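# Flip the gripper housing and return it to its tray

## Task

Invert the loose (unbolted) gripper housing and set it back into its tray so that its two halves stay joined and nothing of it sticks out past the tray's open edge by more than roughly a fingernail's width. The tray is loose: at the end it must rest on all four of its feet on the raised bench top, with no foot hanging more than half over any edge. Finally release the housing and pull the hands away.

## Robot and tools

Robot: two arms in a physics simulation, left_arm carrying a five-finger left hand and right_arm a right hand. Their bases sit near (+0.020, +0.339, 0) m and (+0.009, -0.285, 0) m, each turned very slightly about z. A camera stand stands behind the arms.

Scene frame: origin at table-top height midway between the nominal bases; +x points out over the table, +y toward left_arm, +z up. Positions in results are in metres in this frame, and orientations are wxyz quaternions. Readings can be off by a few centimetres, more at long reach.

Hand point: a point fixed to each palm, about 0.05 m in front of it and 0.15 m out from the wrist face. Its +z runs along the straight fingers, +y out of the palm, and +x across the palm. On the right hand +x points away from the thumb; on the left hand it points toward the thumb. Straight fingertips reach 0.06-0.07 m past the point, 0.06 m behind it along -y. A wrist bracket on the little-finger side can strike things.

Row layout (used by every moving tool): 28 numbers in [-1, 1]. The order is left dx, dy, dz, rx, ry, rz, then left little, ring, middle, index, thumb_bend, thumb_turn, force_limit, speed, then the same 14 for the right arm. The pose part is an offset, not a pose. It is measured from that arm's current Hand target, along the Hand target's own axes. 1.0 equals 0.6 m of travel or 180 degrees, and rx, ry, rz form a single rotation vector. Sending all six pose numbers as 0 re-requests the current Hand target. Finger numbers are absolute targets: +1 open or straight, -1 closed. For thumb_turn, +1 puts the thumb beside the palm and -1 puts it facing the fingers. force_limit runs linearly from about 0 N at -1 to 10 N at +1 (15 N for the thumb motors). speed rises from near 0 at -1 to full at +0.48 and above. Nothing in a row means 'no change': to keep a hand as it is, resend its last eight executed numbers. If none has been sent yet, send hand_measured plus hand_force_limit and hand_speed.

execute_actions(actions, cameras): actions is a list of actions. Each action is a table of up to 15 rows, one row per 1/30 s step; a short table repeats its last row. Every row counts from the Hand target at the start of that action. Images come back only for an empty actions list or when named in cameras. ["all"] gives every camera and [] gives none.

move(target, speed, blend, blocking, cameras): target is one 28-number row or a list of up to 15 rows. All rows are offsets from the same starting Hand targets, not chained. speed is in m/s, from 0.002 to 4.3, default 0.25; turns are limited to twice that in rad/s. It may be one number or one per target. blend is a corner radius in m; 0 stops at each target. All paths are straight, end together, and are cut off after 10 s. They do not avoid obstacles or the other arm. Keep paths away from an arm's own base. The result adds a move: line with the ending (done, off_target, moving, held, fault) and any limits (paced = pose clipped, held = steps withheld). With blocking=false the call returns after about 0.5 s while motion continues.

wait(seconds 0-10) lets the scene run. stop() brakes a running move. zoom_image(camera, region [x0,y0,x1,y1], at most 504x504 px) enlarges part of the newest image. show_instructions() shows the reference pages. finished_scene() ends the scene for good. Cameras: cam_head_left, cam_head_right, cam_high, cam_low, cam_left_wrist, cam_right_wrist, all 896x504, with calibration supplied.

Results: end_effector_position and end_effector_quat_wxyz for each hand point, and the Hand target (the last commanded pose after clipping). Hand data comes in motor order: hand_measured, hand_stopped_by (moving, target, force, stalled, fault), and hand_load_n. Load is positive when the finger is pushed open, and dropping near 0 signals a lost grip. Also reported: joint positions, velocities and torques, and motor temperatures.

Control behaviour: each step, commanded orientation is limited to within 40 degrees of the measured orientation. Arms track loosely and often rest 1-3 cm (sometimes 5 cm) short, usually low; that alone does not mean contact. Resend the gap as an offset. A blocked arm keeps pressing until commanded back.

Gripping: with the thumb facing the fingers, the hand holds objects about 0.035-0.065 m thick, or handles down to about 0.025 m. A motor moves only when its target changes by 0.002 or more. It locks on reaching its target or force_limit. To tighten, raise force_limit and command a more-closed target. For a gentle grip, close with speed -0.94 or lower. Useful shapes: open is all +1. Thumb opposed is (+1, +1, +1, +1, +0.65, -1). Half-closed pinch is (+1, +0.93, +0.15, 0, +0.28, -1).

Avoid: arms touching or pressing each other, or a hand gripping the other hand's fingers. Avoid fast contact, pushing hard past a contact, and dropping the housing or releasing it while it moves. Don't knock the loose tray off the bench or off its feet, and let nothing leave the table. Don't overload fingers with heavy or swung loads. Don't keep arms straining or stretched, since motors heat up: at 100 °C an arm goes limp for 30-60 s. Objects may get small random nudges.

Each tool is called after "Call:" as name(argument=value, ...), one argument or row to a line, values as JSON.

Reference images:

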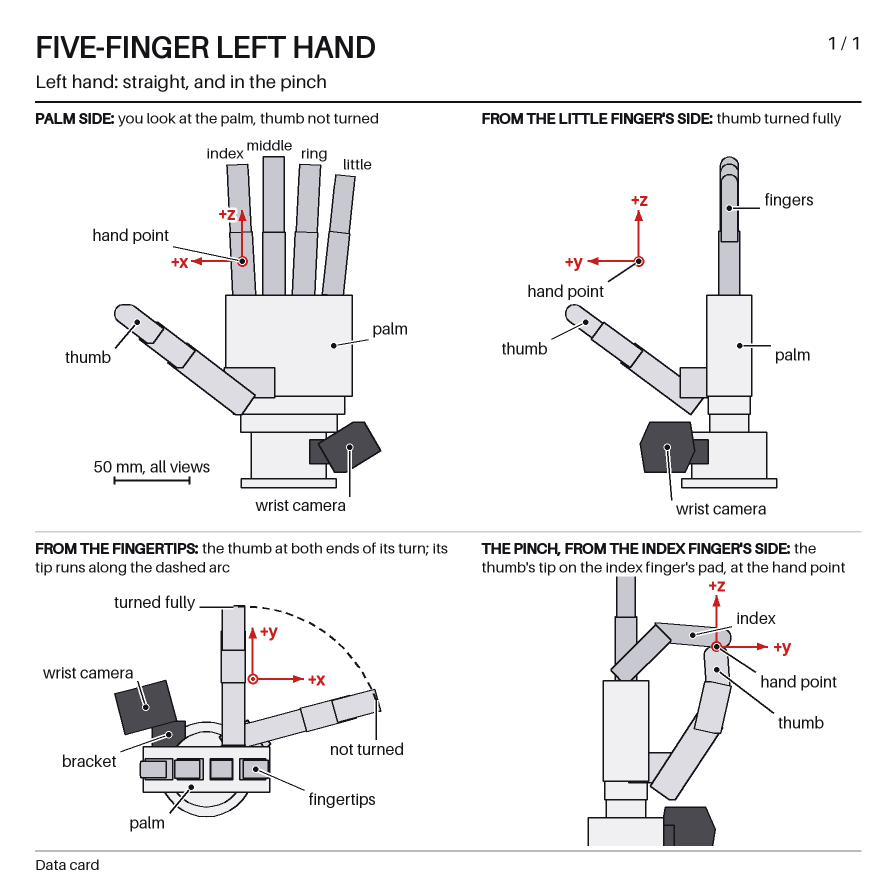

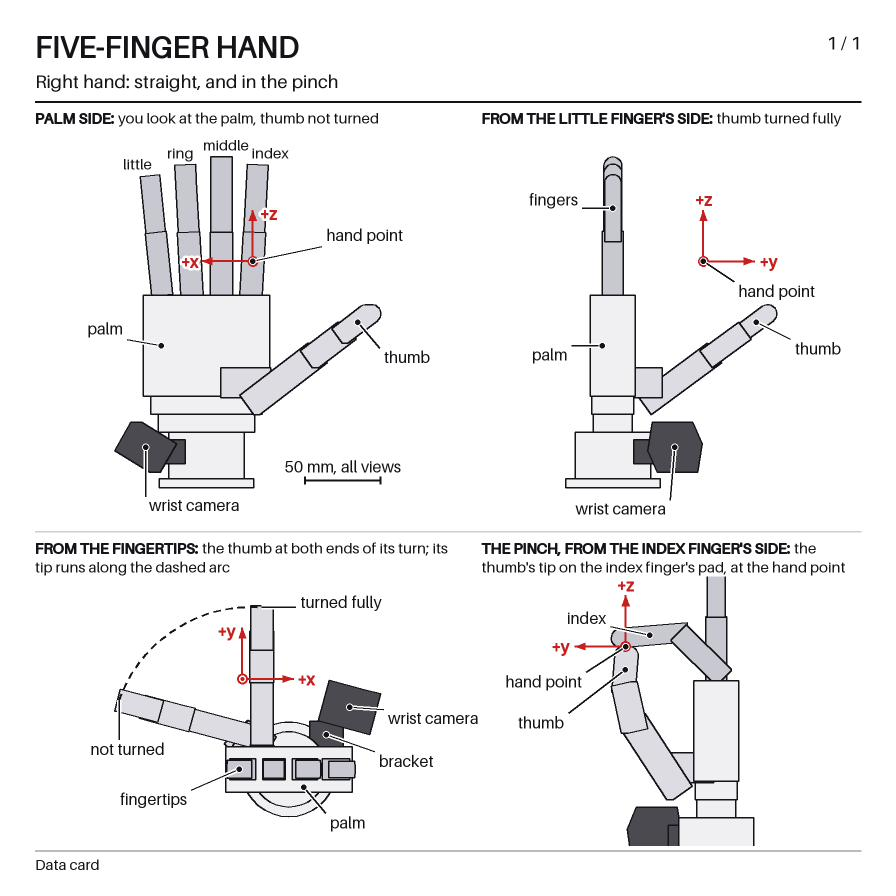

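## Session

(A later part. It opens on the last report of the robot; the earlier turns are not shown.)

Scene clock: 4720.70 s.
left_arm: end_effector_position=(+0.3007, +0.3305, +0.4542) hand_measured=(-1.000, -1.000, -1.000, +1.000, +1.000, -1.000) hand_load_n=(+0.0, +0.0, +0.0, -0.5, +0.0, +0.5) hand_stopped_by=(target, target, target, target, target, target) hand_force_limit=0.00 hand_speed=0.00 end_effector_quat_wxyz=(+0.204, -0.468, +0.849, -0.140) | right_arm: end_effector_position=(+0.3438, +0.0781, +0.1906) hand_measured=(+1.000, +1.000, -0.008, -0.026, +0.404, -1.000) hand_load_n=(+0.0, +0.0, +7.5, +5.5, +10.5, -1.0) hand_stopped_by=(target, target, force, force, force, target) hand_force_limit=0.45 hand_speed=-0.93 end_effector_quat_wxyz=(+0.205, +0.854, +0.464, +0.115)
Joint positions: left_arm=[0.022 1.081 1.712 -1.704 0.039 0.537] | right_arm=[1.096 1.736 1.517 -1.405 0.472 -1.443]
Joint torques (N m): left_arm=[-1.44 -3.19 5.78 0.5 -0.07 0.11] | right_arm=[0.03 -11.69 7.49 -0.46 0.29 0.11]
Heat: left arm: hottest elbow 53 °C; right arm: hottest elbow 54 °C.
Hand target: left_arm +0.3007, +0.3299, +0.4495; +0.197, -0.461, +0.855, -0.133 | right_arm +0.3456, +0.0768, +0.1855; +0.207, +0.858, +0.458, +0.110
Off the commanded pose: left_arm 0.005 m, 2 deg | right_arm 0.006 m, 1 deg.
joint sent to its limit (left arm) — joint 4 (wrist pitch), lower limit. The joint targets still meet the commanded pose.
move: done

Call:
execute_actions(
  actions=[],
  cameras=["cam_head_right", "cam_high", "cam_low", "cam_right_wrist"],
)

Call:
zoom_image(
  camera="cam_right_wrist",
  region=[390, 60, 690, 360],
)

Call:
zoom_image(
  camera="cam_high",
  region=[360, 130, 450, 210],
)

Call:
zoom_image(
  camera="cam_head_right",
  region=[400, 170, 540, 280],
)

Scene clock: 4731.77 s.
left_arm: end_effector_position=(+0.3007, +0.3305, +0.4542) hand_measured=(-1.000, -1.000, -1.000, +1.000, +1.000, -1.000) hand_load_n=(+0.0, +0.0, +0.0, +0.0, +0.0, +0.0) hand_stopped_by=(target, target, target, target, target, target) hand_force_limit=0.00 hand_speed=0.00 end_effector_quat_wxyz=(+0.204, -0.468, +0.849, -0.140) | right_arm: end_effector_position=(+0.3438, +0.0781, +0.1906) hand_measured=(+1.000, +1.000, -0.008, -0.026, +0.404, -1.000) hand_load_n=(+0.0, +0.0, +8.0, +5.5, +10.5, -1.0) hand_stopped_by=(target, target, force, force, force, target) hand_force_limit=0.45 hand_speed=-0.93 end_effector_quat_wxyz=(+0.205, +0.854, +0.464, +0.115)
Joint positions: left_arm=[0.022 1.081 1.712 -1.704 0.039 0.537] | right_arm=[1.096 1.736 1.517 -1.405 0.472 -1.443]
Joint velocities: within noise
Joint torques (N m): left_arm=[-1.38 -3.14 5.76 0.51 -0.08 0.11] | right_arm=[0.03 -11.69 7.49 -0.46 0.29 0.11]
Motor temperatures (°C): left_arm=[35 35 52 34 38 32] | right_arm=[37 41 54 35 34 34]
Heat: left arm: hottest elbow 52 °C; right arm: hottest elbow 54 °C.
Hand target: left_arm +0.3007, +0.3299, +0.4495; +0.197, -0.461, +0.855, -0.133 | right_arm +0.3456, +0.0768, +0.1855; +0.207, +0.858, +0.458, +0.110
Off the commanded pose: left_arm 0.005 m, 2 deg | right_arm 0.006 m, 1 deg.
camera_calibration:
cam_right_wrist: T_world_to_cam=[[0.880505, -0.192962, 0.432986, -0.374674], [-0.432815, -0.699799, 0.56829, 0.0993996], [0.193345, -0.687785, -0.699693, 0.235077], [0, 0, 0, 1]] pos_world=[0.327473, 0.158945, 0.270223]
Images, in order (width x height): cam_head_right 896x504, cam_high 896x504, cam_low 896x504, cam_right_wrist 896x504.

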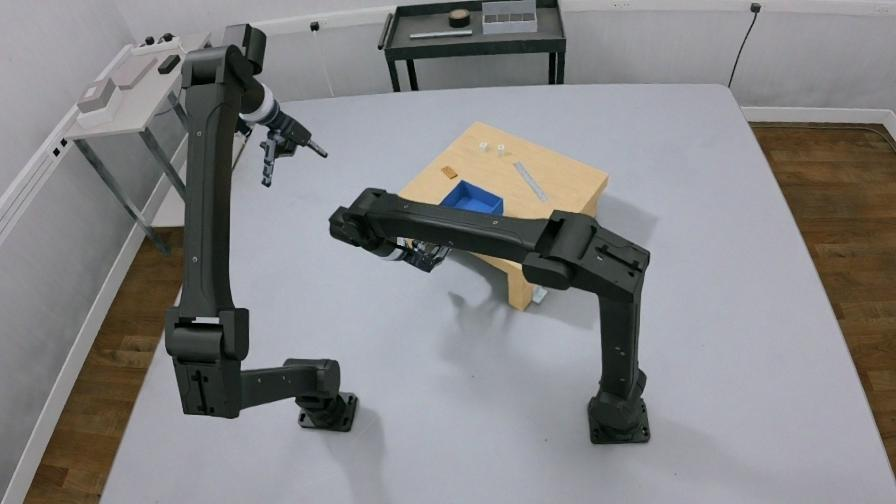

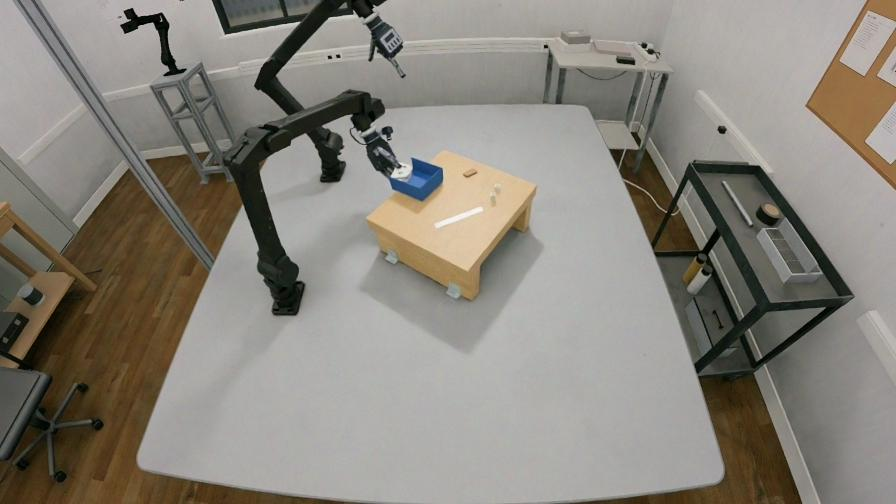

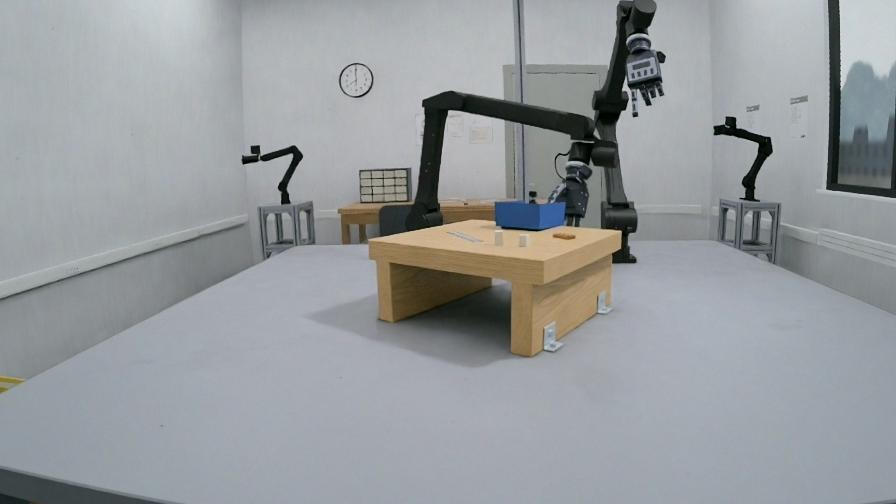

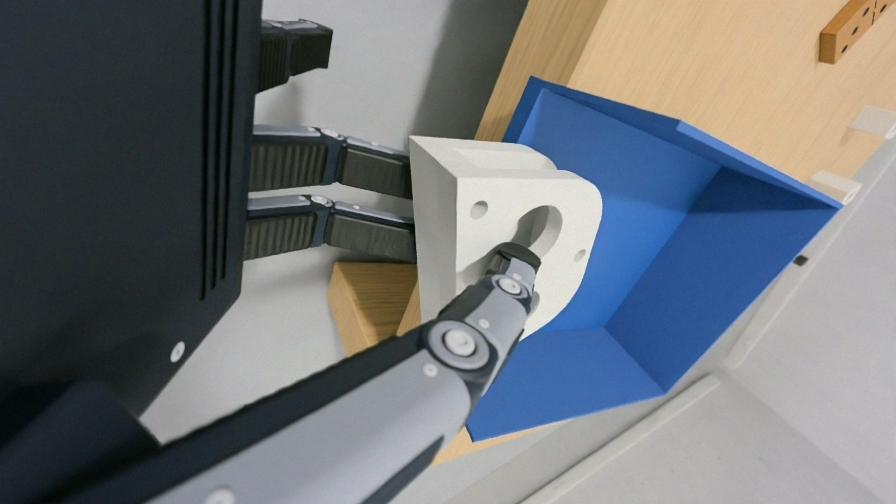

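Scaled by 1.680 from the camera's 896x504 image, which has a finer 1280x720 frame.

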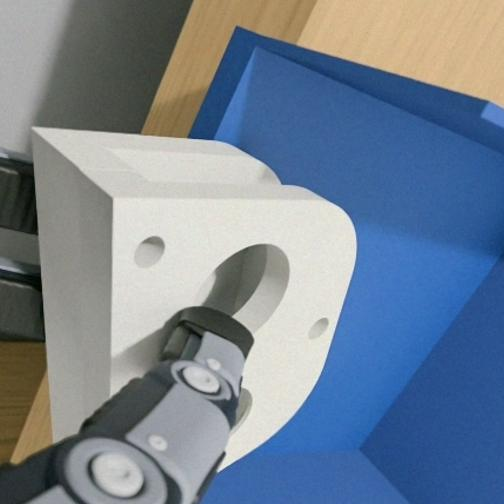

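Scaled by 5.600 from the camera's 896x504 image, which has a finer 1280x720 frame.

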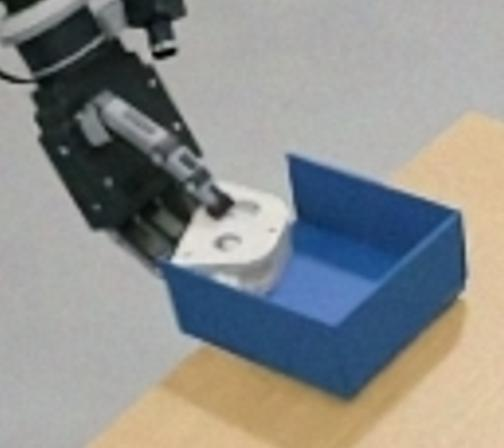

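Scaled by 3.600 from the camera's 896x504 image, which has a finer 1280x720 frame.

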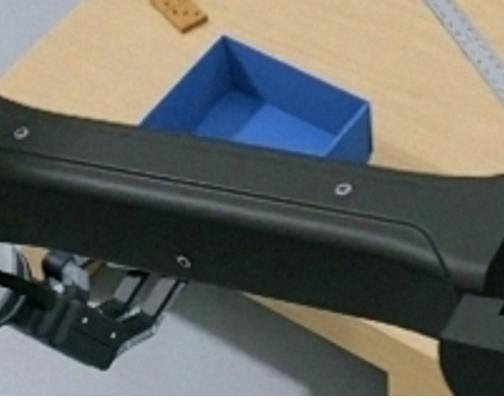

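Call:
move(
  target=[0,0,0,0,0,0,-1,-1,-1,1,1,-1,0,0, 0,0,0,0,0,0,1,1,-0.17,-0.32,0.6,-1,0.45,-0.9],
  speed=0.02,
  cameras=["cam_right_wrist", "cam_high", "cam_left_wrist"],
)

Scene clock: 4743.00 s.
left_arm: end_effector_position=(+0.3007, +0.3305, +0.4542) hand_measured=(-1.000, -1.000, -1.000, +1.000, +1.000, -1.000) hand_load_n=(+0.0, +0.0, +0.0, +0.0, +0.0, +0.0) hand_stopped_by=(target, target, target, target, target, target) hand_force_limit=0.00 hand_speed=0.00 end_effector_quat_wxyz=(+0.204, -0.468, +0.849, -0.140) | right_arm: end_effector_position=(+0.3434, +0.0782, +0.1902) hand_measured=(+1.000, +1.000, -0.008, -0.026, +0.600, -1.000) hand_load_n=(+0.0, +0.0, +0.5, +0.0, +0.0, +0.0) hand_stopped_by=(target, target, force, force, target, target) hand_force_limit=0.45 hand_speed=-0.90 end_effector_quat_wxyz=(+0.204, +0.854, +0.464, +0.114)
Joint positions: left_arm=[0.022 1.081 1.712 -1.704 0.039 0.537] | right_arm=[1.096 1.736 1.517 -1.405 0.469 -1.443]
Joint torques (N m): left_arm=[-1.44 -3.08 5.78 0.51 -0.08 0.12] | right_arm=[0.03 -11.69 7.49 -0.46 0.4 0.11]
Heat: left arm: hottest elbow 52 °C; right arm: hottest elbow 54 °C.
Hand target: left_arm +0.3007, +0.3299, +0.4495; +0.197, -0.461, +0.855, -0.133 | right_arm +0.3456, +0.0768, +0.1855; +0.207, +0.858, +0.458, +0.110
Off the commanded pose: left_arm 0.005 m, 2 deg | right_arm 0.005 m, 1 deg.
joint sent to its limit (left arm) — joint 4 (wrist pitch), lower limit. The joint targets still meet the commanded pose.
move: done
camera_calibration:
cam_left_wrist: T_world_to_cam=[[0.570477, -0.755676, 0.321729, -0.062859], [-0.819248, -0.551328, 0.157702, 0.35594], [0.0582065, -0.353541, -0.933606, 0.637349], [0, 0, 0, 1]] pos_world=[0.290365, 0.374068, 0.559124]
cam_right_wrist: T_world_to_cam=[[0.881683, -0.193694, 0.430254, -0.373897], [-0.431342, -0.700484, 0.568565, 0.0990355], [0.191259, -0.686881, -0.701153, 0.235841], [0, 0, 0, 1]] pos_world=[0.32727, 0.158946, 0.269923]
Images, in order (width x height): cam_high 896x504, cam_left_wrist 896x504, cam_right_wrist 896x504.

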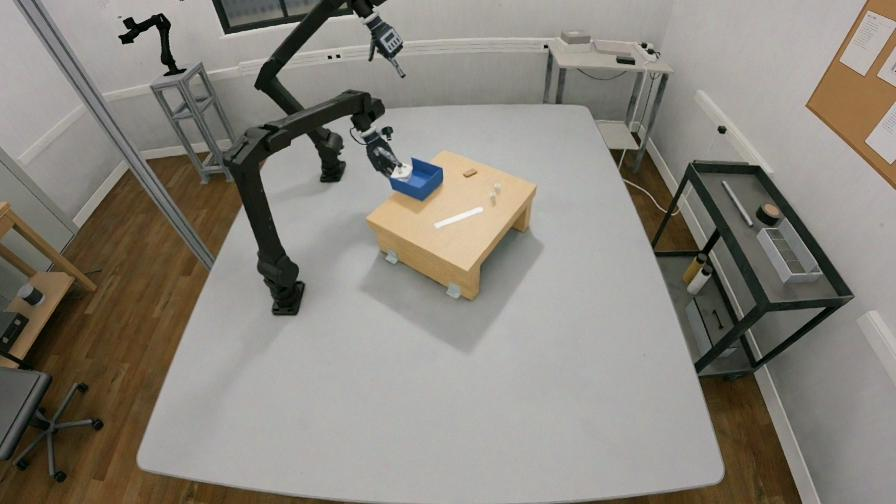

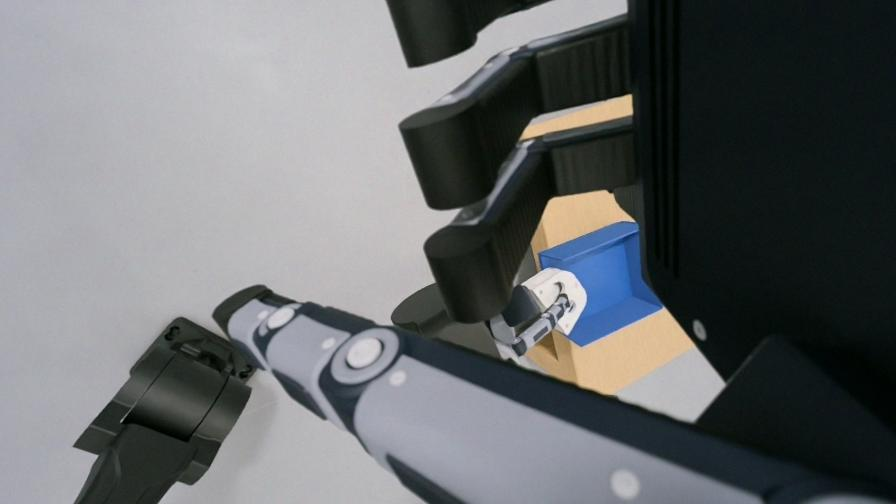

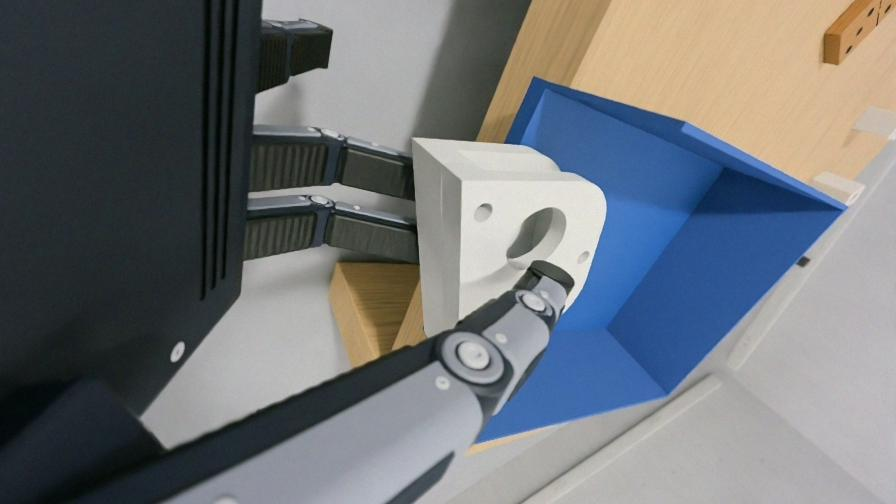

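Call:
move(
  target=[
    [0,0,0,0,0,0,-1,-1,-1,1,1,-1,0,0, 0,0,0,0,0,0,1,1,-0.17,-0.32,1,-1,0.45,-0.8],
    [0,0,0,0,0,0,-1,-1,-1,1,1,-1,0,0, 0,-0.0076,0.0149,0,0,0,1,1,-0.17,-0.32,1,-1,0.45,-0.8],
  ],
  speed=0.02,
  cameras=["cam_right_wrist", "cam_high"],
)

Call:
zoom_image(
  camera="cam_high",
  region=[360, 130, 450, 210],
)

Scene clock: 4756.53 s.
left_arm: end_effector_position=(+0.3007, +0.3305, +0.4542) hand_measured=(-1.000, -1.000, -1.000, +1.000, +1.000, -1.000) hand_load_n=(+0.0, +0.0, +0.0, +0.0, -0.5, +0.0) hand_stopped_by=(target, target, target, target, target, target) hand_force_limit=0.00 hand_speed=0.00 end_effector_quat_wxyz=(+0.204, -0.468, +0.849, -0.140) | right_arm: end_effector_position=(+0.3431, +0.0776, +0.1836) hand_measured=(+1.000, +1.000, -0.008, -0.026, +1.000, -1.000) hand_load_n=(+0.0, +0.0, +0.5, +0.0, +0.0, +0.0) hand_stopped_by=(target, target, force, force, target, target) hand_force_limit=0.45 hand_speed=-0.80 end_effector_quat_wxyz=(+0.205, +0.854, +0.465, +0.113)
Joint positions: left_arm=[0.022 1.081 1.712 -1.704 0.039 0.537] | right_arm=[1.096 1.74 1.504 -1.391 0.469 -1.443]
Joint torques (N m): left_arm=[-1.44 -3.14 5.75 0.5 -0.08 0.11] | right_arm=[0.03 -11.58 6.98 -0.01 0.4 0.11]
Heat: left arm: hottest elbow 52 °C; right arm: hottest elbow 54 °C.
Hand target: left_arm +0.3007, +0.3299, +0.4495; +0.197, -0.461, +0.855, -0.133 | right_arm +0.3456, +0.0769, +0.1756; +0.207, +0.858, +0.458, +0.110
Off the commanded pose: left_arm 0.005 m, 2 deg | right_arm 0.008 m, 1 deg.
joint sent to its limit (left arm) — joint 4 (wrist pitch), lower limit. The joint targets still meet the commanded pose.
move: done
camera_calibration:
cam_right_wrist: T_world_to_cam=[[0.882295, -0.192354, 0.429599, -0.371092], [-0.430528, -0.698716, 0.57135, 0.101324], [0.190266, -0.689054, -0.699288, 0.23108], [0, 0, 0, 1]] pos_world=[0.327069, 0.158643, 0.263121]
Images, in order (width x height): cam_high 896x504, cam_right_wrist 896x504.

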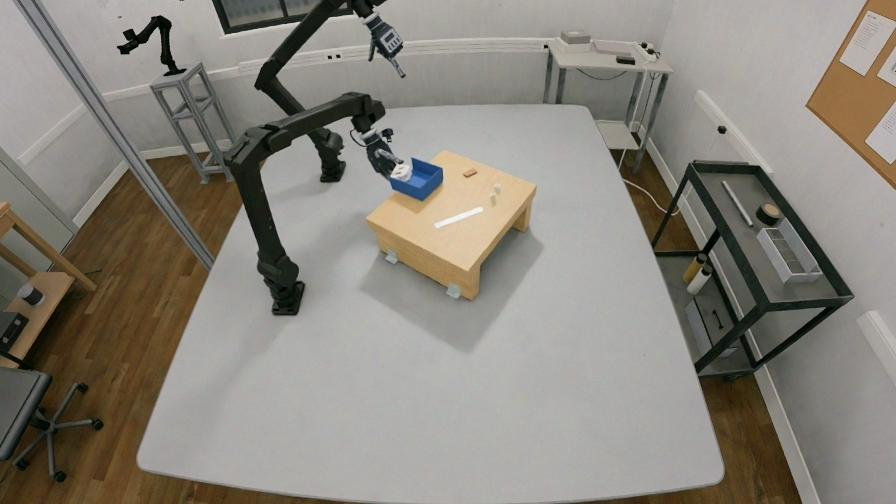

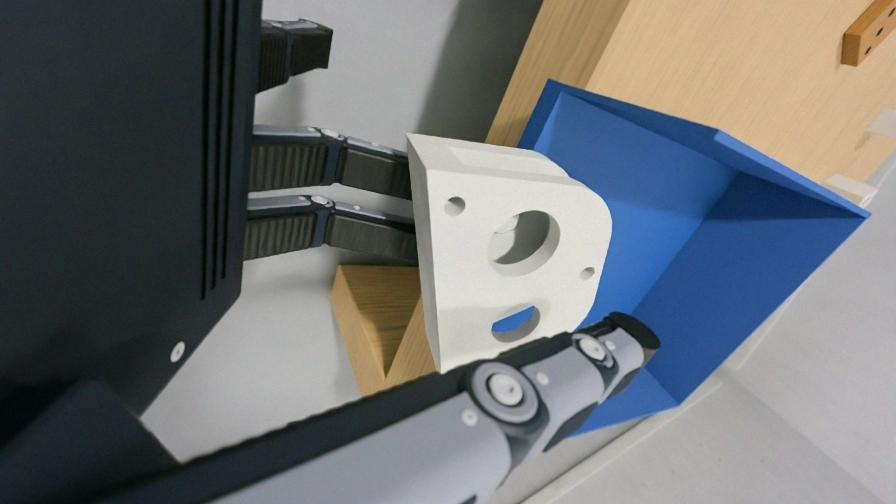

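Scaled by 5.600 from the camera's 896x504 image, which has a finer 1280x720 frame.

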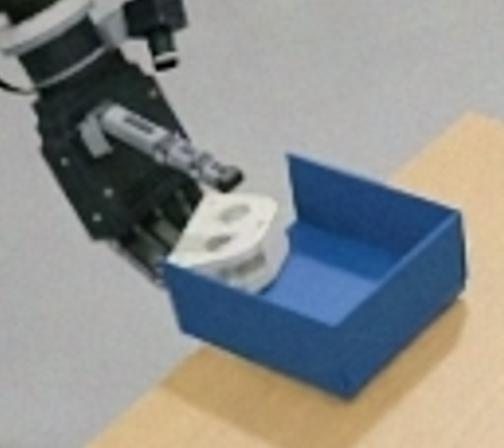

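Call:
zoom_image(
  camera="cam_right_wrist",
  region=[380, 60, 720, 420],
)

Call:
zoom_image(
  camera="cam_high",
  region=[380, 155, 430, 200],
)

Scaled by 1.400 from the camera's 896x504 image, which has a finer 1280x720 frame.

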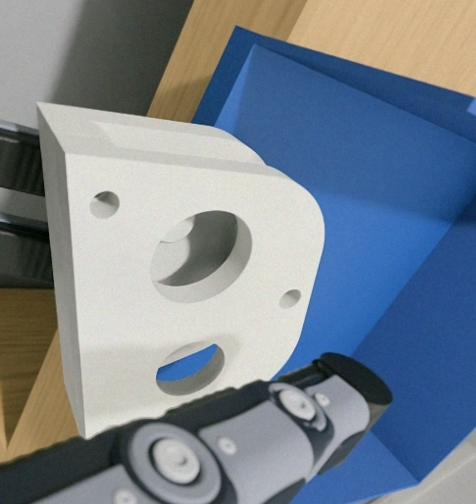

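Scaled by 10.080 from the camera's 896x504 image, which has a finer 1280x720 frame.

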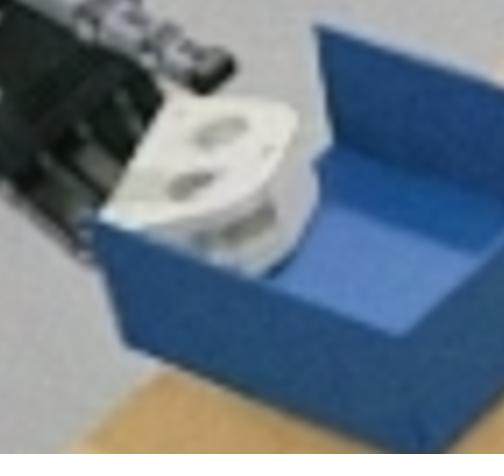

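Call:
move(
  target=[0,0,0,0,0,0,-1,-1,-1,1,1,-1,0,0, 0,0.0084,-0.0164,0,0,0,1,1,-0.17,-0.32,1,-1,0.45,-0.8],
  speed=0.015,
  cameras=["cam_right_wrist"],
)

Scene clock: 5070.97 s.
left_arm: end_effector_position=(+0.3007, +0.3305, +0.4542) hand_measured=(-1.000, -1.000, -1.000, +1.000, +1.000, -1.000) hand_load_n=(+0.0, +0.0, +0.0, +0.0, +0.0, +0.0) hand_stopped_by=(target, target, target, target, target, target) hand_force_limit=0.00 hand_speed=0.00 end_effector_quat_wxyz=(+0.204, -0.468, +0.849, -0.140) | right_arm: end_effector_position=(+0.3423, +0.0760, +0.1840) hand_measured=(+1.000, +1.000, -0.008, -0.026, +1.000, -1.000) hand_load_n=(+0.0, +0.0, +0.0, +0.5, +0.0, +0.0) hand_stopped_by=(target, target, force, force, target, target) hand_force_limit=0.45 hand_speed=-0.80 end_effector_quat_wxyz=(+0.208, +0.853, +0.465, +0.109)
Joint positions: left_arm=[0.022 1.081 1.712 -1.704 0.039 0.537] | right_arm=[1.096 1.74 1.504 -1.4 0.469 -1.443]
Joint torques (N m): left_arm=[-1.38 -3.08 5.78 0.51 -0.07 0.11] | right_arm=[0.03 -12.04 8.59 -0.79 0.4 0.11]
Heat: left arm: hottest elbow 51 °C; right arm: hottest elbow 53 °C.
Hand target: left_arm +0.3007, +0.3299, +0.4495; +0.197, -0.461, +0.855, -0.133 | right_arm +0.3456, +0.0768, +0.1866; +0.207, +0.858, +0.458, +0.110
Off the commanded pose: left_arm 0.005 m, 2 deg | right_arm 0.004 m, 1 deg.
joint sent to its limit (left arm) — joint 4 (wrist pitch), lower limit. The joint targets still meet the commanded pose.
move: done
camera_calibration:
cam_right_wrist: T_world_to_cam=[[0.883929, -0.189159, 0.427655, -0.37134], [-0.428346, -0.694396, 0.578215, 0.097196], [0.187588, -0.694286, -0.694822, 0.230863], [0, 0, 0, 1]] pos_world=[0.326565, 0.157536, 0.263015]
Images, in order (width x height): cam_right_wrist 896x504.

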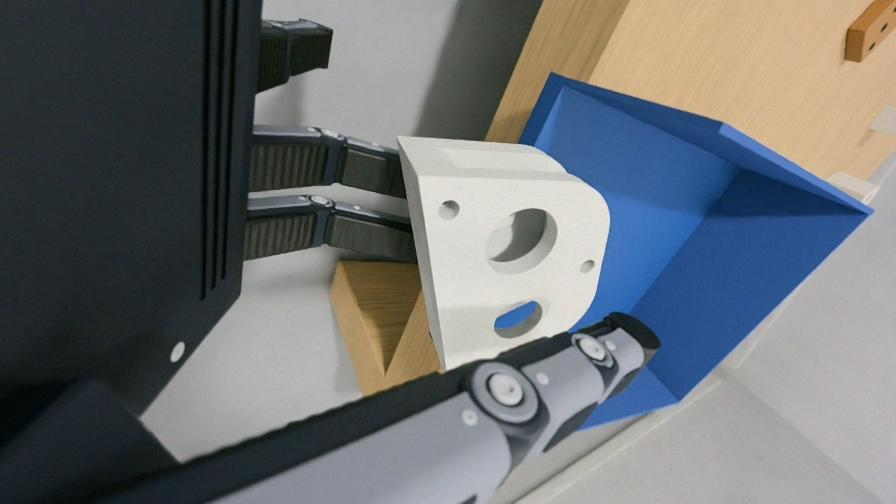

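Call:
move(
  target=[0,0,0,0,0,0,-1,-1,-1,1,1,-1,0,0, 0,0.0042,-0.0082,0,0,0,1,1,-0.17,-0.32,1,-1,0.45,-0.8],
  speed=0.015,
  cameras=["cam_right_wrist"],
)

Scene clock: 5078.30 s.
left_arm: end_effector_position=(+0.3007, +0.3305, +0.4542) hand_measured=(-1.000, -1.000, -1.000, +1.000, +1.000, -1.000) hand_load_n=(+0.0, +0.0, +0.5, +0.0, +0.0, +0.0) hand_stopped_by=(target, target, target, target, target, target) hand_force_limit=0.00 hand_speed=0.00 end_effector_quat_wxyz=(+0.204, -0.468, +0.849, -0.140) | right_arm: end_effector_position=(+0.3410, +0.0734, +0.1848) hand_measured=(+1.000, +1.000, -0.008, -0.026, +1.000, -1.000) hand_load_n=(+0.0, +0.0, +0.0, +0.0, +0.0, +0.0) hand_stopped_by=(target, target, force, force, target, target) hand_force_limit=0.45 hand_speed=-0.80 end_effector_quat_wxyz=(+0.211, +0.852, +0.467, +0.104)
Joint positions: left_arm=[0.022 1.081 1.712 -1.704 0.039 0.537] | right_arm=[1.096 1.74 1.504 -1.413 0.469 -1.443]
Joint torques (N m): left_arm=[-1.26 -3.08 5.74 0.5 -0.07 0.11] | right_arm=[0.03 -12.28 9.39 -0.72 0.4 0.11]
Heat: left arm: hottest elbow 51 °C; right arm: hottest elbow 53 °C.
Hand target: left_arm +0.3007, +0.3299, +0.4495; +0.197, -0.461, +0.855, -0.133 | right_arm +0.3456, +0.0769, +0.1922; +0.207, +0.858, +0.458, +0.110
Off the commanded pose: left_arm 0.005 m, 2 deg | right_arm 0.009 m, 1 deg.
joint sent to its limit (left arm) — joint 4 (wrist pitch), lower limit. The joint targets still meet the commanded pose.
move: done
camera_calibration:
cam_right_wrist: T_world_to_cam=[[0.886443, -0.184003, 0.424689, -0.371598], [-0.424893, -0.687373, 0.589054, 0.0907418], [0.183533, -0.70261, -0.687499, 0.230462], [0, 0, 0, 1]] pos_world=[0.325659, 0.155924, 0.262805]
Images, in order (width x height): cam_right_wrist 896x504.

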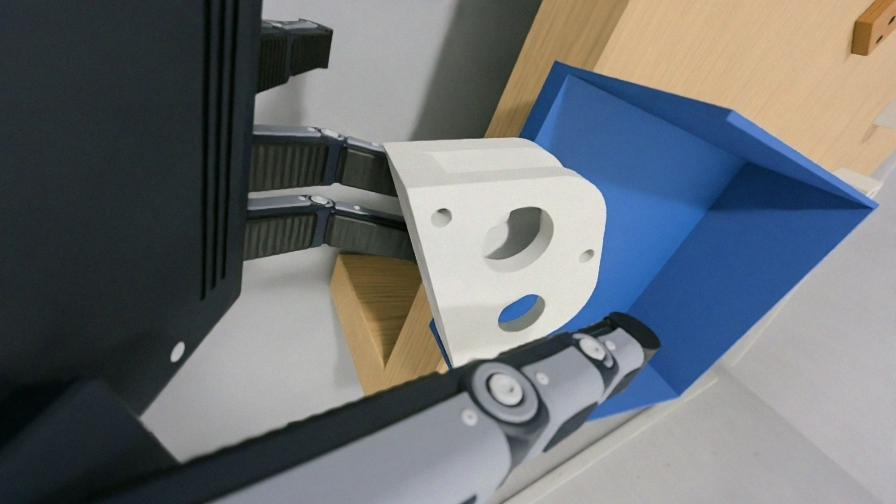

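Call:
move(
  target=[0,0,0,0,0,0,-1,-1,-1,1,1,-1,0,0, 0,0,0,0,0,0,1,1,-0.17,-0.32,-0.06,-1,0.1,-0.93],
  speed=0.015,
  cameras=["cam_right_wrist"],
)

Scene clock: 5093.67 s.
left_arm: end_effector_position=(+0.3007, +0.3305, +0.4542) hand_measured=(-1.000, -1.000, -1.000, +1.000, +1.000, -1.000) hand_load_n=(+0.0, +0.0, +0.0, +0.0, +0.0, +0.0) hand_stopped_by=(target, target, target, target, target, target) hand_force_limit=0.00 hand_speed=0.00 end_effector_quat_wxyz=(+0.204, -0.468, +0.849, -0.140) | right_arm: end_effector_position=(+0.3410, +0.0734, +0.1848) hand_measured=(+1.000, +1.000, -0.008, -0.026, +0.502, -1.000) hand_load_n=(+0.0, +0.0, +0.0, +0.5, +0.0, +0.0) hand_stopped_by=(target, target, force, force, moving, target) hand_force_limit=0.10 hand_speed=-0.93 end_effector_quat_wxyz=(+0.211, +0.852, +0.467, +0.104)
Joint positions: left_arm=[0.022 1.081 1.712 -1.704 0.039 0.537] | right_arm=[1.096 1.74 1.504 -1.413 0.469 -1.443]
Joint torques (N m): left_arm=[-1.38 -3.08 5.76 0.49 -0.07 0.12] | right_arm=[0.03 -12.28 9.37 -0.76 0.4 0.11]
Heat: left arm: hottest elbow 51 °C; right arm: hottest elbow 54 °C.
Hand target: left_arm +0.3007, +0.3299, +0.4495; +0.197, -0.461, +0.855, -0.133 | right_arm +0.3456, +0.0769, +0.1922; +0.207, +0.858, +0.458, +0.110
Off the commanded pose: left_arm 0.005 m, 2 deg | right_arm 0.009 m, 1 deg.
joint sent to its limit (left arm) — joint 4 (wrist pitch), lower limit.
move: moving (right_arm; no rest 5 s after the path's end)
camera_calibration:
cam_right_wrist: T_world_to_cam=[[0.886443, -0.184003, 0.424689, -0.371598], [-0.424893, -0.687373, 0.589054, 0.0907418], [0.183533, -0.70261, -0.687499, 0.230462], [0, 0, 0, 1]] pos_world=[0.325659, 0.155924, 0.262805]
Images, in order (width x height): cam_right_wrist 896x504.

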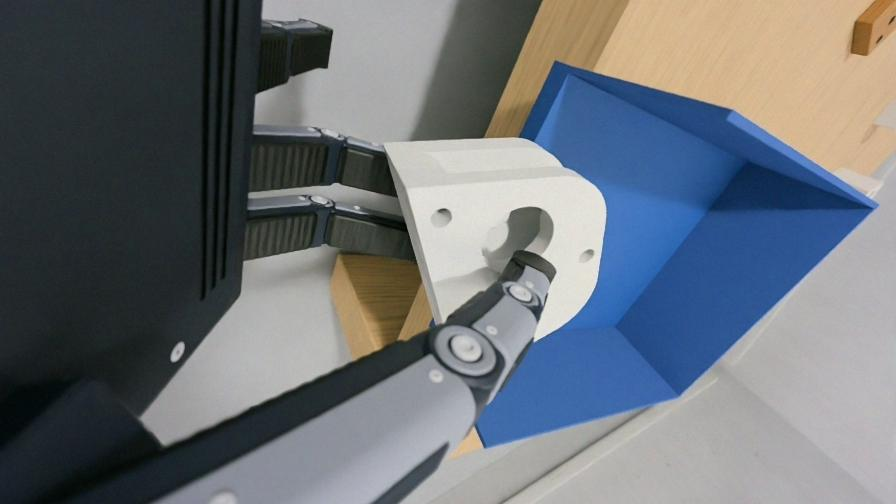

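Call:
wait(
  seconds=4,
  cameras=["cam_right_wrist"],
)

Scene clock: 5100.27 s.
left_arm: end_effector_position=(+0.3007, +0.3305, +0.4542) hand_measured=(-1.000, -1.000, -1.000, +1.000, +1.000, -1.000) hand_load_n=(+0.0, +0.0, +0.0, +0.0, +0.0, +0.0) hand_stopped_by=(target, target, target, target, target, target) hand_force_limit=0.00 hand_speed=0.00 end_effector_quat_wxyz=(+0.204, -0.468, +0.849, -0.140) | right_arm: end_effector_position=(+0.3411, +0.0733, +0.1849) hand_measured=(+1.000, +1.000, -0.008, -0.026, +0.444, -1.000) hand_load_n=(+0.0, +0.0, +0.0, +6.0, +7.5, -1.5) hand_stopped_by=(target, target, force, force, force, target) hand_force_limit=0.10 hand_speed=-0.93 end_effector_quat_wxyz=(+0.212, +0.852, +0.467, +0.104)
Joint positions: left_arm=[0.022 1.081 1.712 -1.704 0.039 0.537] | right_arm=[1.096 1.74 1.504 -1.413 0.47 -1.442]
Joint torques (N m): left_arm=[-1.44 -3.08 5.76 0.51 -0.07 0.11] | right_arm=[0.03 -12.28 9.39 -0.76 0.36 0.11]
Motor temperatures (°C): left_arm=[35 35 51 34 38 32] | right_arm=[37 42 55 35 34 34]
Heat: left arm: hottest elbow 51 °C; right arm: hottest elbow 55 °C.
Hand target: left_arm +0.3007, +0.3299, +0.4495; +0.197, -0.461, +0.855, -0.133 | right_arm +0.3456, +0.0769, +0.1921; +0.207, +0.858, +0.458, +0.110
Off the commanded pose: left_arm 0.005 m, 2 deg | right_arm 0.009 m, 1 deg.
wait: 4.00 s; at rest from the start
camera_calibration:
cam_right_wrist: T_world_to_cam=[[0.886052, -0.184238, 0.425404, -0.371773], [-0.425577, -0.687158, 0.588811, 0.0909102], [0.183839, -0.702759, -0.687265, 0.230304], [0, 0, 0, 1]] pos_world=[0.32576, 0.155823, 0.262905]
Images, in order (width x height): cam_right_wrist 896x504.

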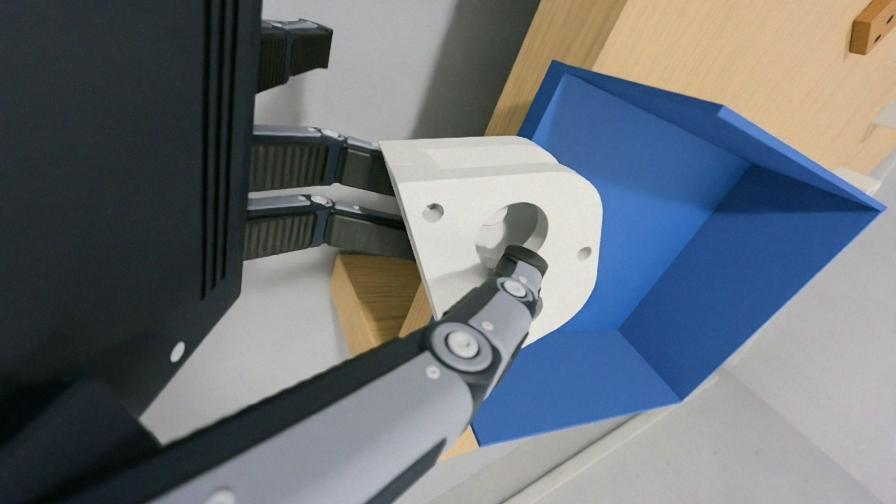

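Call:
move(
  target=[0,0,0,0,0,0,-1,-1,-1,1,1,-1,0,0, 0,0,0,0,0,0,1,1,-0.15,-0.32,-0.06,-1,0.0,-0.95],
  speed=0.015,
)

Call:
wait(
  seconds=1,
  cameras=["cam_right_wrist"],
)

Scene clock: 5113.00 s.
left_arm: end_effector_position=(+0.3007, +0.3305, +0.4542) hand_measured=(-1.000, -1.000, -1.000, +1.000, +1.000, -1.000) hand_load_n=(+0.0, +0.0, +0.0, +0.0, +0.0, +0.5) hand_stopped_by=(target, target, target, target, target, target) hand_force_limit=0.00 hand_speed=0.00 end_effector_quat_wxyz=(+0.204, -0.468, +0.849, -0.140) | right_arm: end_effector_position=(+0.3411, +0.0733, +0.1849) hand_measured=(+1.000, +1.000, -0.030, -0.026, +0.446, -1.000) hand_load_n=(+0.0, +0.0, +5.0, +4.0, +10.0, -0.5) hand_stopped_by=(target, target, force, force, force, target) hand_force_limit=0.00 hand_speed=-0.95 end_effector_quat_wxyz=(+0.212, +0.852, +0.467, +0.104)
Joint positions: left_arm=[0.022 1.081 1.712 -1.704 0.039 0.537] | right_arm=[1.096 1.74 1.504 -1.413 0.47 -1.442]
Joint torques (N m): left_arm=[-1.49 -3.08 5.78 0.51 -0.07 0.11] | right_arm=[-0.03 -12.28 9.37 -0.76 0.35 0.11]
Motor temperatures (°C): left_arm=[35 35 50 34 38 32] | right_arm=[37 42 55 35 34 34]
Heat: left arm: hottest elbow 50 °C; right arm: hottest elbow 55 °C.
Hand target: left_arm +0.3007, +0.3299, +0.4495; +0.197, -0.461, +0.855, -0.133 | right_arm +0.3456, +0.0769, +0.1921; +0.207, +0.858, +0.458, +0.110
Off the commanded pose: left_arm 0.005 m, 2 deg | right_arm 0.009 m, 1 deg.
joint sent to its limit (left arm) — joint 4 (wrist pitch), lower limit. The joint targets still meet the commanded pose.
move: done

Scene clock: 5114.00 s.
left_arm: end_effector_position=(+0.3007, +0.3305, +0.4542) hand_measured=(-1.000, -1.000, -1.000, +1.000, +1.000, -1.000) hand_load_n=(+0.0, -0.5, +0.0, -0.5, +0.0, +0.0) hand_stopped_by=(target, target, target, target, target, target) hand_force_limit=0.00 hand_speed=0.00 end_effector_quat_wxyz=(+0.204, -0.468, +0.849, -0.140) | right_arm: end_effector_position=(+0.3411, +0.0733, +0.1849) hand_measured=(+1.000, +1.000, -0.030, -0.026, +0.446, -1.000) hand_load_n=(+0.0, +0.0, +5.0, +4.0, +10.5, -0.5) hand_stopped_by=(target, target, force, force, force, target) hand_force_limit=0.00 hand_speed=-0.95 end_effector_quat_wxyz=(+0.212, +0.852, +0.467, +0.104)
Joint positions: left_arm=[0.022 1.081 1.712 -1.704 0.039 0.537] | right_arm=[1.096 1.74 1.504 -1.413 0.47 -1.442]
Joint torques (N m): left_arm=[-1.32 -3.08 5.76 0.51 -0.08 0.12] | right_arm=[0.03 -12.28 9.39 -0.76 0.35 0.11]
Motor temperatures (°C): left_arm=[35 35 50 34 38 32] | right_arm=[37 42 55 35 34 34]
Heat: left arm: hottest elbow 50 °C; right arm: hottest elbow 55 °C.
Hand target: left_arm +0.3007, +0.3299, +0.4495; +0.197, -0.461, +0.855, -0.133 | right_arm +0.3456, +0.0769, +0.1921; +0.207, +0.858, +0.458, +0.110
Off the commanded pose: left_arm 0.005 m, 2 deg | right_arm 0.009 m, 1 deg.
wait: 1.00 s; at rest by 0.17 s
camera_calibration:
cam_right_wrist: T_world_to_cam=[[0.88594, -0.184076, 0.425706, -0.371841], [-0.425691, -0.687088, 0.58881, 0.0909364], [0.184112, -0.70287, -0.687078, 0.230183], [0, 0, 0, 1]] pos_world=[0.32576, 0.155823, 0.262905]
Images, in order (width x height): cam_right_wrist 896x504.

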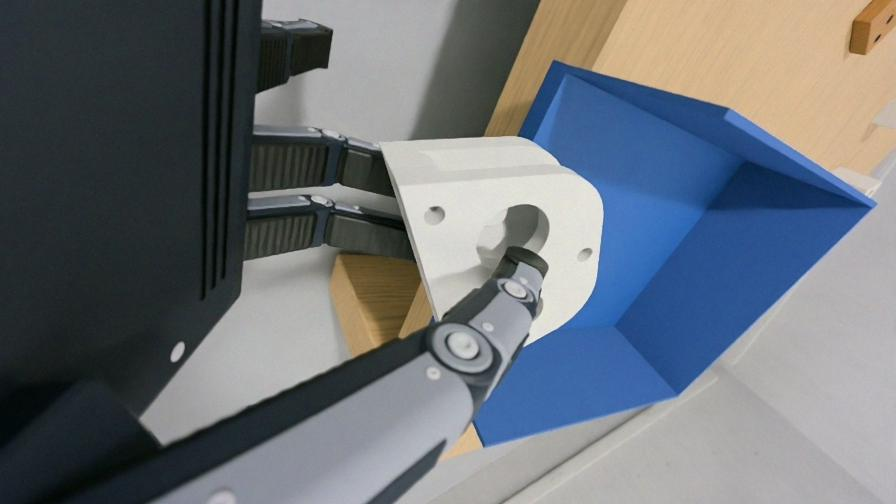

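Call:
move(
  target=[0,0,0,0,0,0,-1,-1,-1,1,1,-1,0,0, 0.0117,0.0076,-0.0149,0,0,0,1,1,-0.15,-0.32,-0.06,-1,0.0,-0.95],
  speed=0.02,
)

Scene clock: 5214.70 s.
left_arm: end_effector_position=(+0.3007, +0.3305, +0.4542) hand_measured=(-1.000, -1.000, -1.000, +1.000, +1.000, -1.000) hand_load_n=(+0.0, +0.0, +0.0, +0.0, +0.0, +0.0) hand_stopped_by=(target, target, target, target, target, target) hand_force_limit=0.00 hand_speed=0.00 end_effector_quat_wxyz=(+0.204, -0.468, +0.849, -0.140) | right_arm: end_effector_position=(+0.3409, +0.0734, +0.1928) hand_measured=(+1.000, +1.000, -0.030, -0.026, +0.446, -1.000) hand_load_n=(+0.0, +0.0, +5.5, +4.0, +9.5, -1.0) hand_stopped_by=(target, target, force, force, force, target) hand_force_limit=0.00 hand_speed=-0.95 end_effector_quat_wxyz=(+0.214, +0.852, +0.467, +0.100)
Joint positions: left_arm=[0.022 1.081 1.712 -1.704 0.039 0.537] | right_arm=[1.096 1.74 1.525 -1.443 0.469 -1.442]
Joint torques (N m): left_arm=[-1.44 -3.25 5.79 0.5 -0.07 0.11] | right_arm=[-0.15 -11.63 11.1 -0.76 0.41 0.09]
Motor temperatures (°C): left_arm=[35 35 50 34 38 32] | right_arm=[37 42 57 35 34 34]
Heat: left arm: hottest elbow 50 °C; right arm: hottest elbow 57 °C.
Hand target: left_arm +0.3007, +0.3299, +0.4495; +0.197, -0.461, +0.855, -0.133 | right_arm +0.3494, +0.0827, +0.2020; +0.207, +0.858, +0.458, +0.110
Off the commanded pose: left_arm 0.005 m, 2 deg | right_arm 0.016 m, 2 deg.
joint sent to its limit (left arm) — joint 4 (wrist pitch), lower limit. The joint targets still meet the commanded pose.
move: off_target (right_arm)

Call:
move(
  target=[0,0,0,0,0,0,-1,-1,-1,1,1,-1,0,0, 0,0.0193,-0.0013,0,0,0,1,1,-0.15,-0.32,-0.06,-1,0.0,-0.95],
  speed=0.02,
  cameras=["cam_right_wrist"],
)

Scene clock: 5231.50 s.
left_arm: end_effector_position=(+0.3007, +0.3305, +0.4542) hand_measured=(-1.000, -1.000, -1.000, +1.000, +1.000, -1.000) hand_load_n=(+0.0, +0.0, +0.0, +0.0, +0.0, +0.0) hand_stopped_by=(target, target, target, target, target, target) hand_force_limit=0.00 hand_speed=0.00 end_effector_quat_wxyz=(+0.204, -0.468, +0.849, -0.140) | right_arm: end_effector_position=(+0.3449, +0.0694, +0.1931) hand_measured=(+1.000, +1.000, -0.030, -0.026, +0.446, -1.000) hand_load_n=(+0.0, +0.0, +5.5, +4.0, +10.0, -1.0) hand_stopped_by=(target, target, force, force, force, target) hand_force_limit=0.00 hand_speed=-0.95 end_effector_quat_wxyz=(+0.214, +0.855, +0.462, +0.098)
Joint positions: left_arm=[0.022 1.081 1.712 -1.704 0.039 0.537] | right_arm=[1.083 1.741 1.527 -1.446 0.466 -1.442]
Joint torques (N m): left_arm=[-1.26 -3.02 5.81 0.51 -0.08 0.12] | right_arm=[-0.67 -12.1 11.33 -0.8 0.57 -0.14]
Motor temperatures (°C): left_arm=[35 35 50 34 38 32] | right_arm=[37 42 57 35 34 34]
Heat: left arm: hottest elbow 50 °C; right arm: hottest elbow 57 °C.
Hand target: left_arm +0.3007, +0.3299, +0.4495; +0.197, -0.461, +0.855, -0.133 | right_arm +0.3577, +0.0771, +0.2080; +0.207, +0.858, +0.458, +0.110
Off the commanded pose: left_arm 0.005 m, 2 deg | right_arm 0.021 m, 2 deg.
joint sent to its limit (left arm) — joint 4 (wrist pitch), lower limit. The joint targets still meet the commanded pose.
move: off_target (right_arm)
camera_calibration:
cam_right_wrist: T_world_to_cam=[[0.887114, -0.192101, 0.419673, -0.378004], [-0.429282, -0.677421, 0.597343, 0.0839731], [0.169546, -0.710069, -0.683415, 0.237221], [0, 0, 0, 1]] pos_world=[0.331161, 0.152714, 0.270598]
Images, in order (width x height): cam_right_wrist 896x504.

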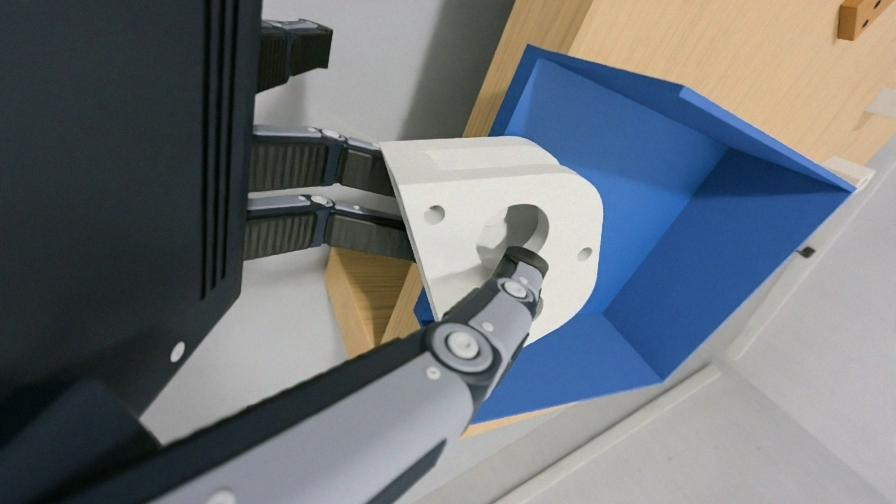

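Call:
move(
  target=[0,0,0,0,0,0,-1,-1,-1,1,1,-1,0,0, 0,0.0152,-0.0297,0,0,0,1,1,-0.15,-0.32,-0.06,-1,0.0,-0.95],
  speed=0.03,
)

Scene clock: 5280.90 s.
left_arm: end_effector_position=(+0.3007, +0.3305, +0.4542) hand_measured=(-1.000, -1.000, -1.000, +1.000, +1.000, -1.000) hand_load_n=(+0.0, +0.0, +0.0, +0.0, +0.0, +0.0) hand_stopped_by=(target, target, target, target, target, target) hand_force_limit=0.00 hand_speed=0.00 end_effector_quat_wxyz=(+0.204, -0.468, +0.849, -0.140) | right_arm: end_effector_position=(+0.3484, +0.0685, +0.2103) hand_measured=(+1.000, +1.000, -0.030, -0.026, +0.446, -1.000) hand_load_n=(+0.0, +0.0, +5.5, +4.0, +10.0, -1.0) hand_stopped_by=(target, target, force, force, force, target) hand_force_limit=0.00 hand_speed=-0.95 end_effector_quat_wxyz=(+0.216, +0.856, +0.460, +0.095)
Joint positions: left_arm=[0.022 1.081 1.712 -1.704 0.039 0.537] | right_arm=[1.076 1.741 1.572 -1.497 0.467 -1.442]
Joint torques (N m): left_arm=[-1.26 -3.19 5.76 0.49 -0.07 0.12] | right_arm=[-0.03 -12.63 11.23 -0.75 0.52 -0.14]
Motor temperatures (°C): left_arm=[35 35 50 34 38 32] | right_arm=[37 42 60 35 34 34]
Heat: left arm: hottest elbow 50 °C; right arm: hottest elbow 60 °C.
Hand target: left_arm +0.3007, +0.3299, +0.4495; +0.197, -0.461, +0.855, -0.133 | right_arm +0.3578, +0.0771, +0.2279; +0.207, +0.858, +0.458, +0.110
Off the commanded pose: left_arm 0.005 m, 2 deg | right_arm 0.022 m, 2 deg.
joint sent to its limit (left arm) — joint 4 (wrist pitch), lower limit. The joint targets still meet the commanded pose.
move: off_target (right_arm)

Call:
move(
  target=[0,0,0,0,0,0,-1,-1,-1,1,1,-1,0,0, 0,0.0342,-0.0669,0,0,0,1,1,-0.15,-0.32,-0.06,-1,0.0,-0.95],
  speed=0.05,
)

Scene clock: 5308.57 s.
left_arm: end_effector_position=(+0.3007, +0.3305, +0.4542) hand_measured=(-1.000, -1.000, -1.000, +1.000, +1.000, -1.000) hand_load_n=(+0.5, +0.0, +0.0, +0.0, +0.0, +0.0) hand_stopped_by=(target, target, target, target, target, target) hand_force_limit=0.00 hand_speed=0.00 end_effector_quat_wxyz=(+0.204, -0.468, +0.849, -0.140) | right_arm: end_effector_position=(+0.3499, +0.0714, +0.2520) hand_measured=(+1.000, +1.000, -0.030, -0.026, +0.446, -1.000) hand_load_n=(+0.0, +0.0, +5.5, +4.0, +10.0, -1.0) hand_stopped_by=(target, target, force, force, force, target) hand_force_limit=0.00 hand_speed=-0.95 end_effector_quat_wxyz=(+0.218, +0.856, +0.461, +0.092)
Joint positions: left_arm=[0.022 1.081 1.712 -1.704 0.039 0.537] | right_arm=[1.076 1.741 1.68 -1.612 0.467 -1.442]
Joint torques (N m): left_arm=[-1.38 -3.08 5.76 0.5 -0.08 0.11] | right_arm=[-0.03 -13.57 11.29 -0.69 0.52 -0.14]
Motor temperatures (°C): left_arm=[35 35 50 34 38 32] | right_arm=[37 42 60 35 34 34]
Heat: left arm: hottest elbow 50 °C; right arm: hottest elbow 60 °C.
Hand target: left_arm +0.3007, +0.3299, +0.4495; +0.197, -0.461, +0.855, -0.133 | right_arm +0.3578, +0.0772, +0.2731; +0.207, +0.858, +0.458, +0.110
Off the commanded pose: left_arm 0.005 m, 2 deg | right_arm 0.023 m, 2 deg.
joint sent to its limit (left arm) — joint 4 (wrist pitch), lower limit. The joint targets still meet the commanded pose.
move: off_target (right_arm)


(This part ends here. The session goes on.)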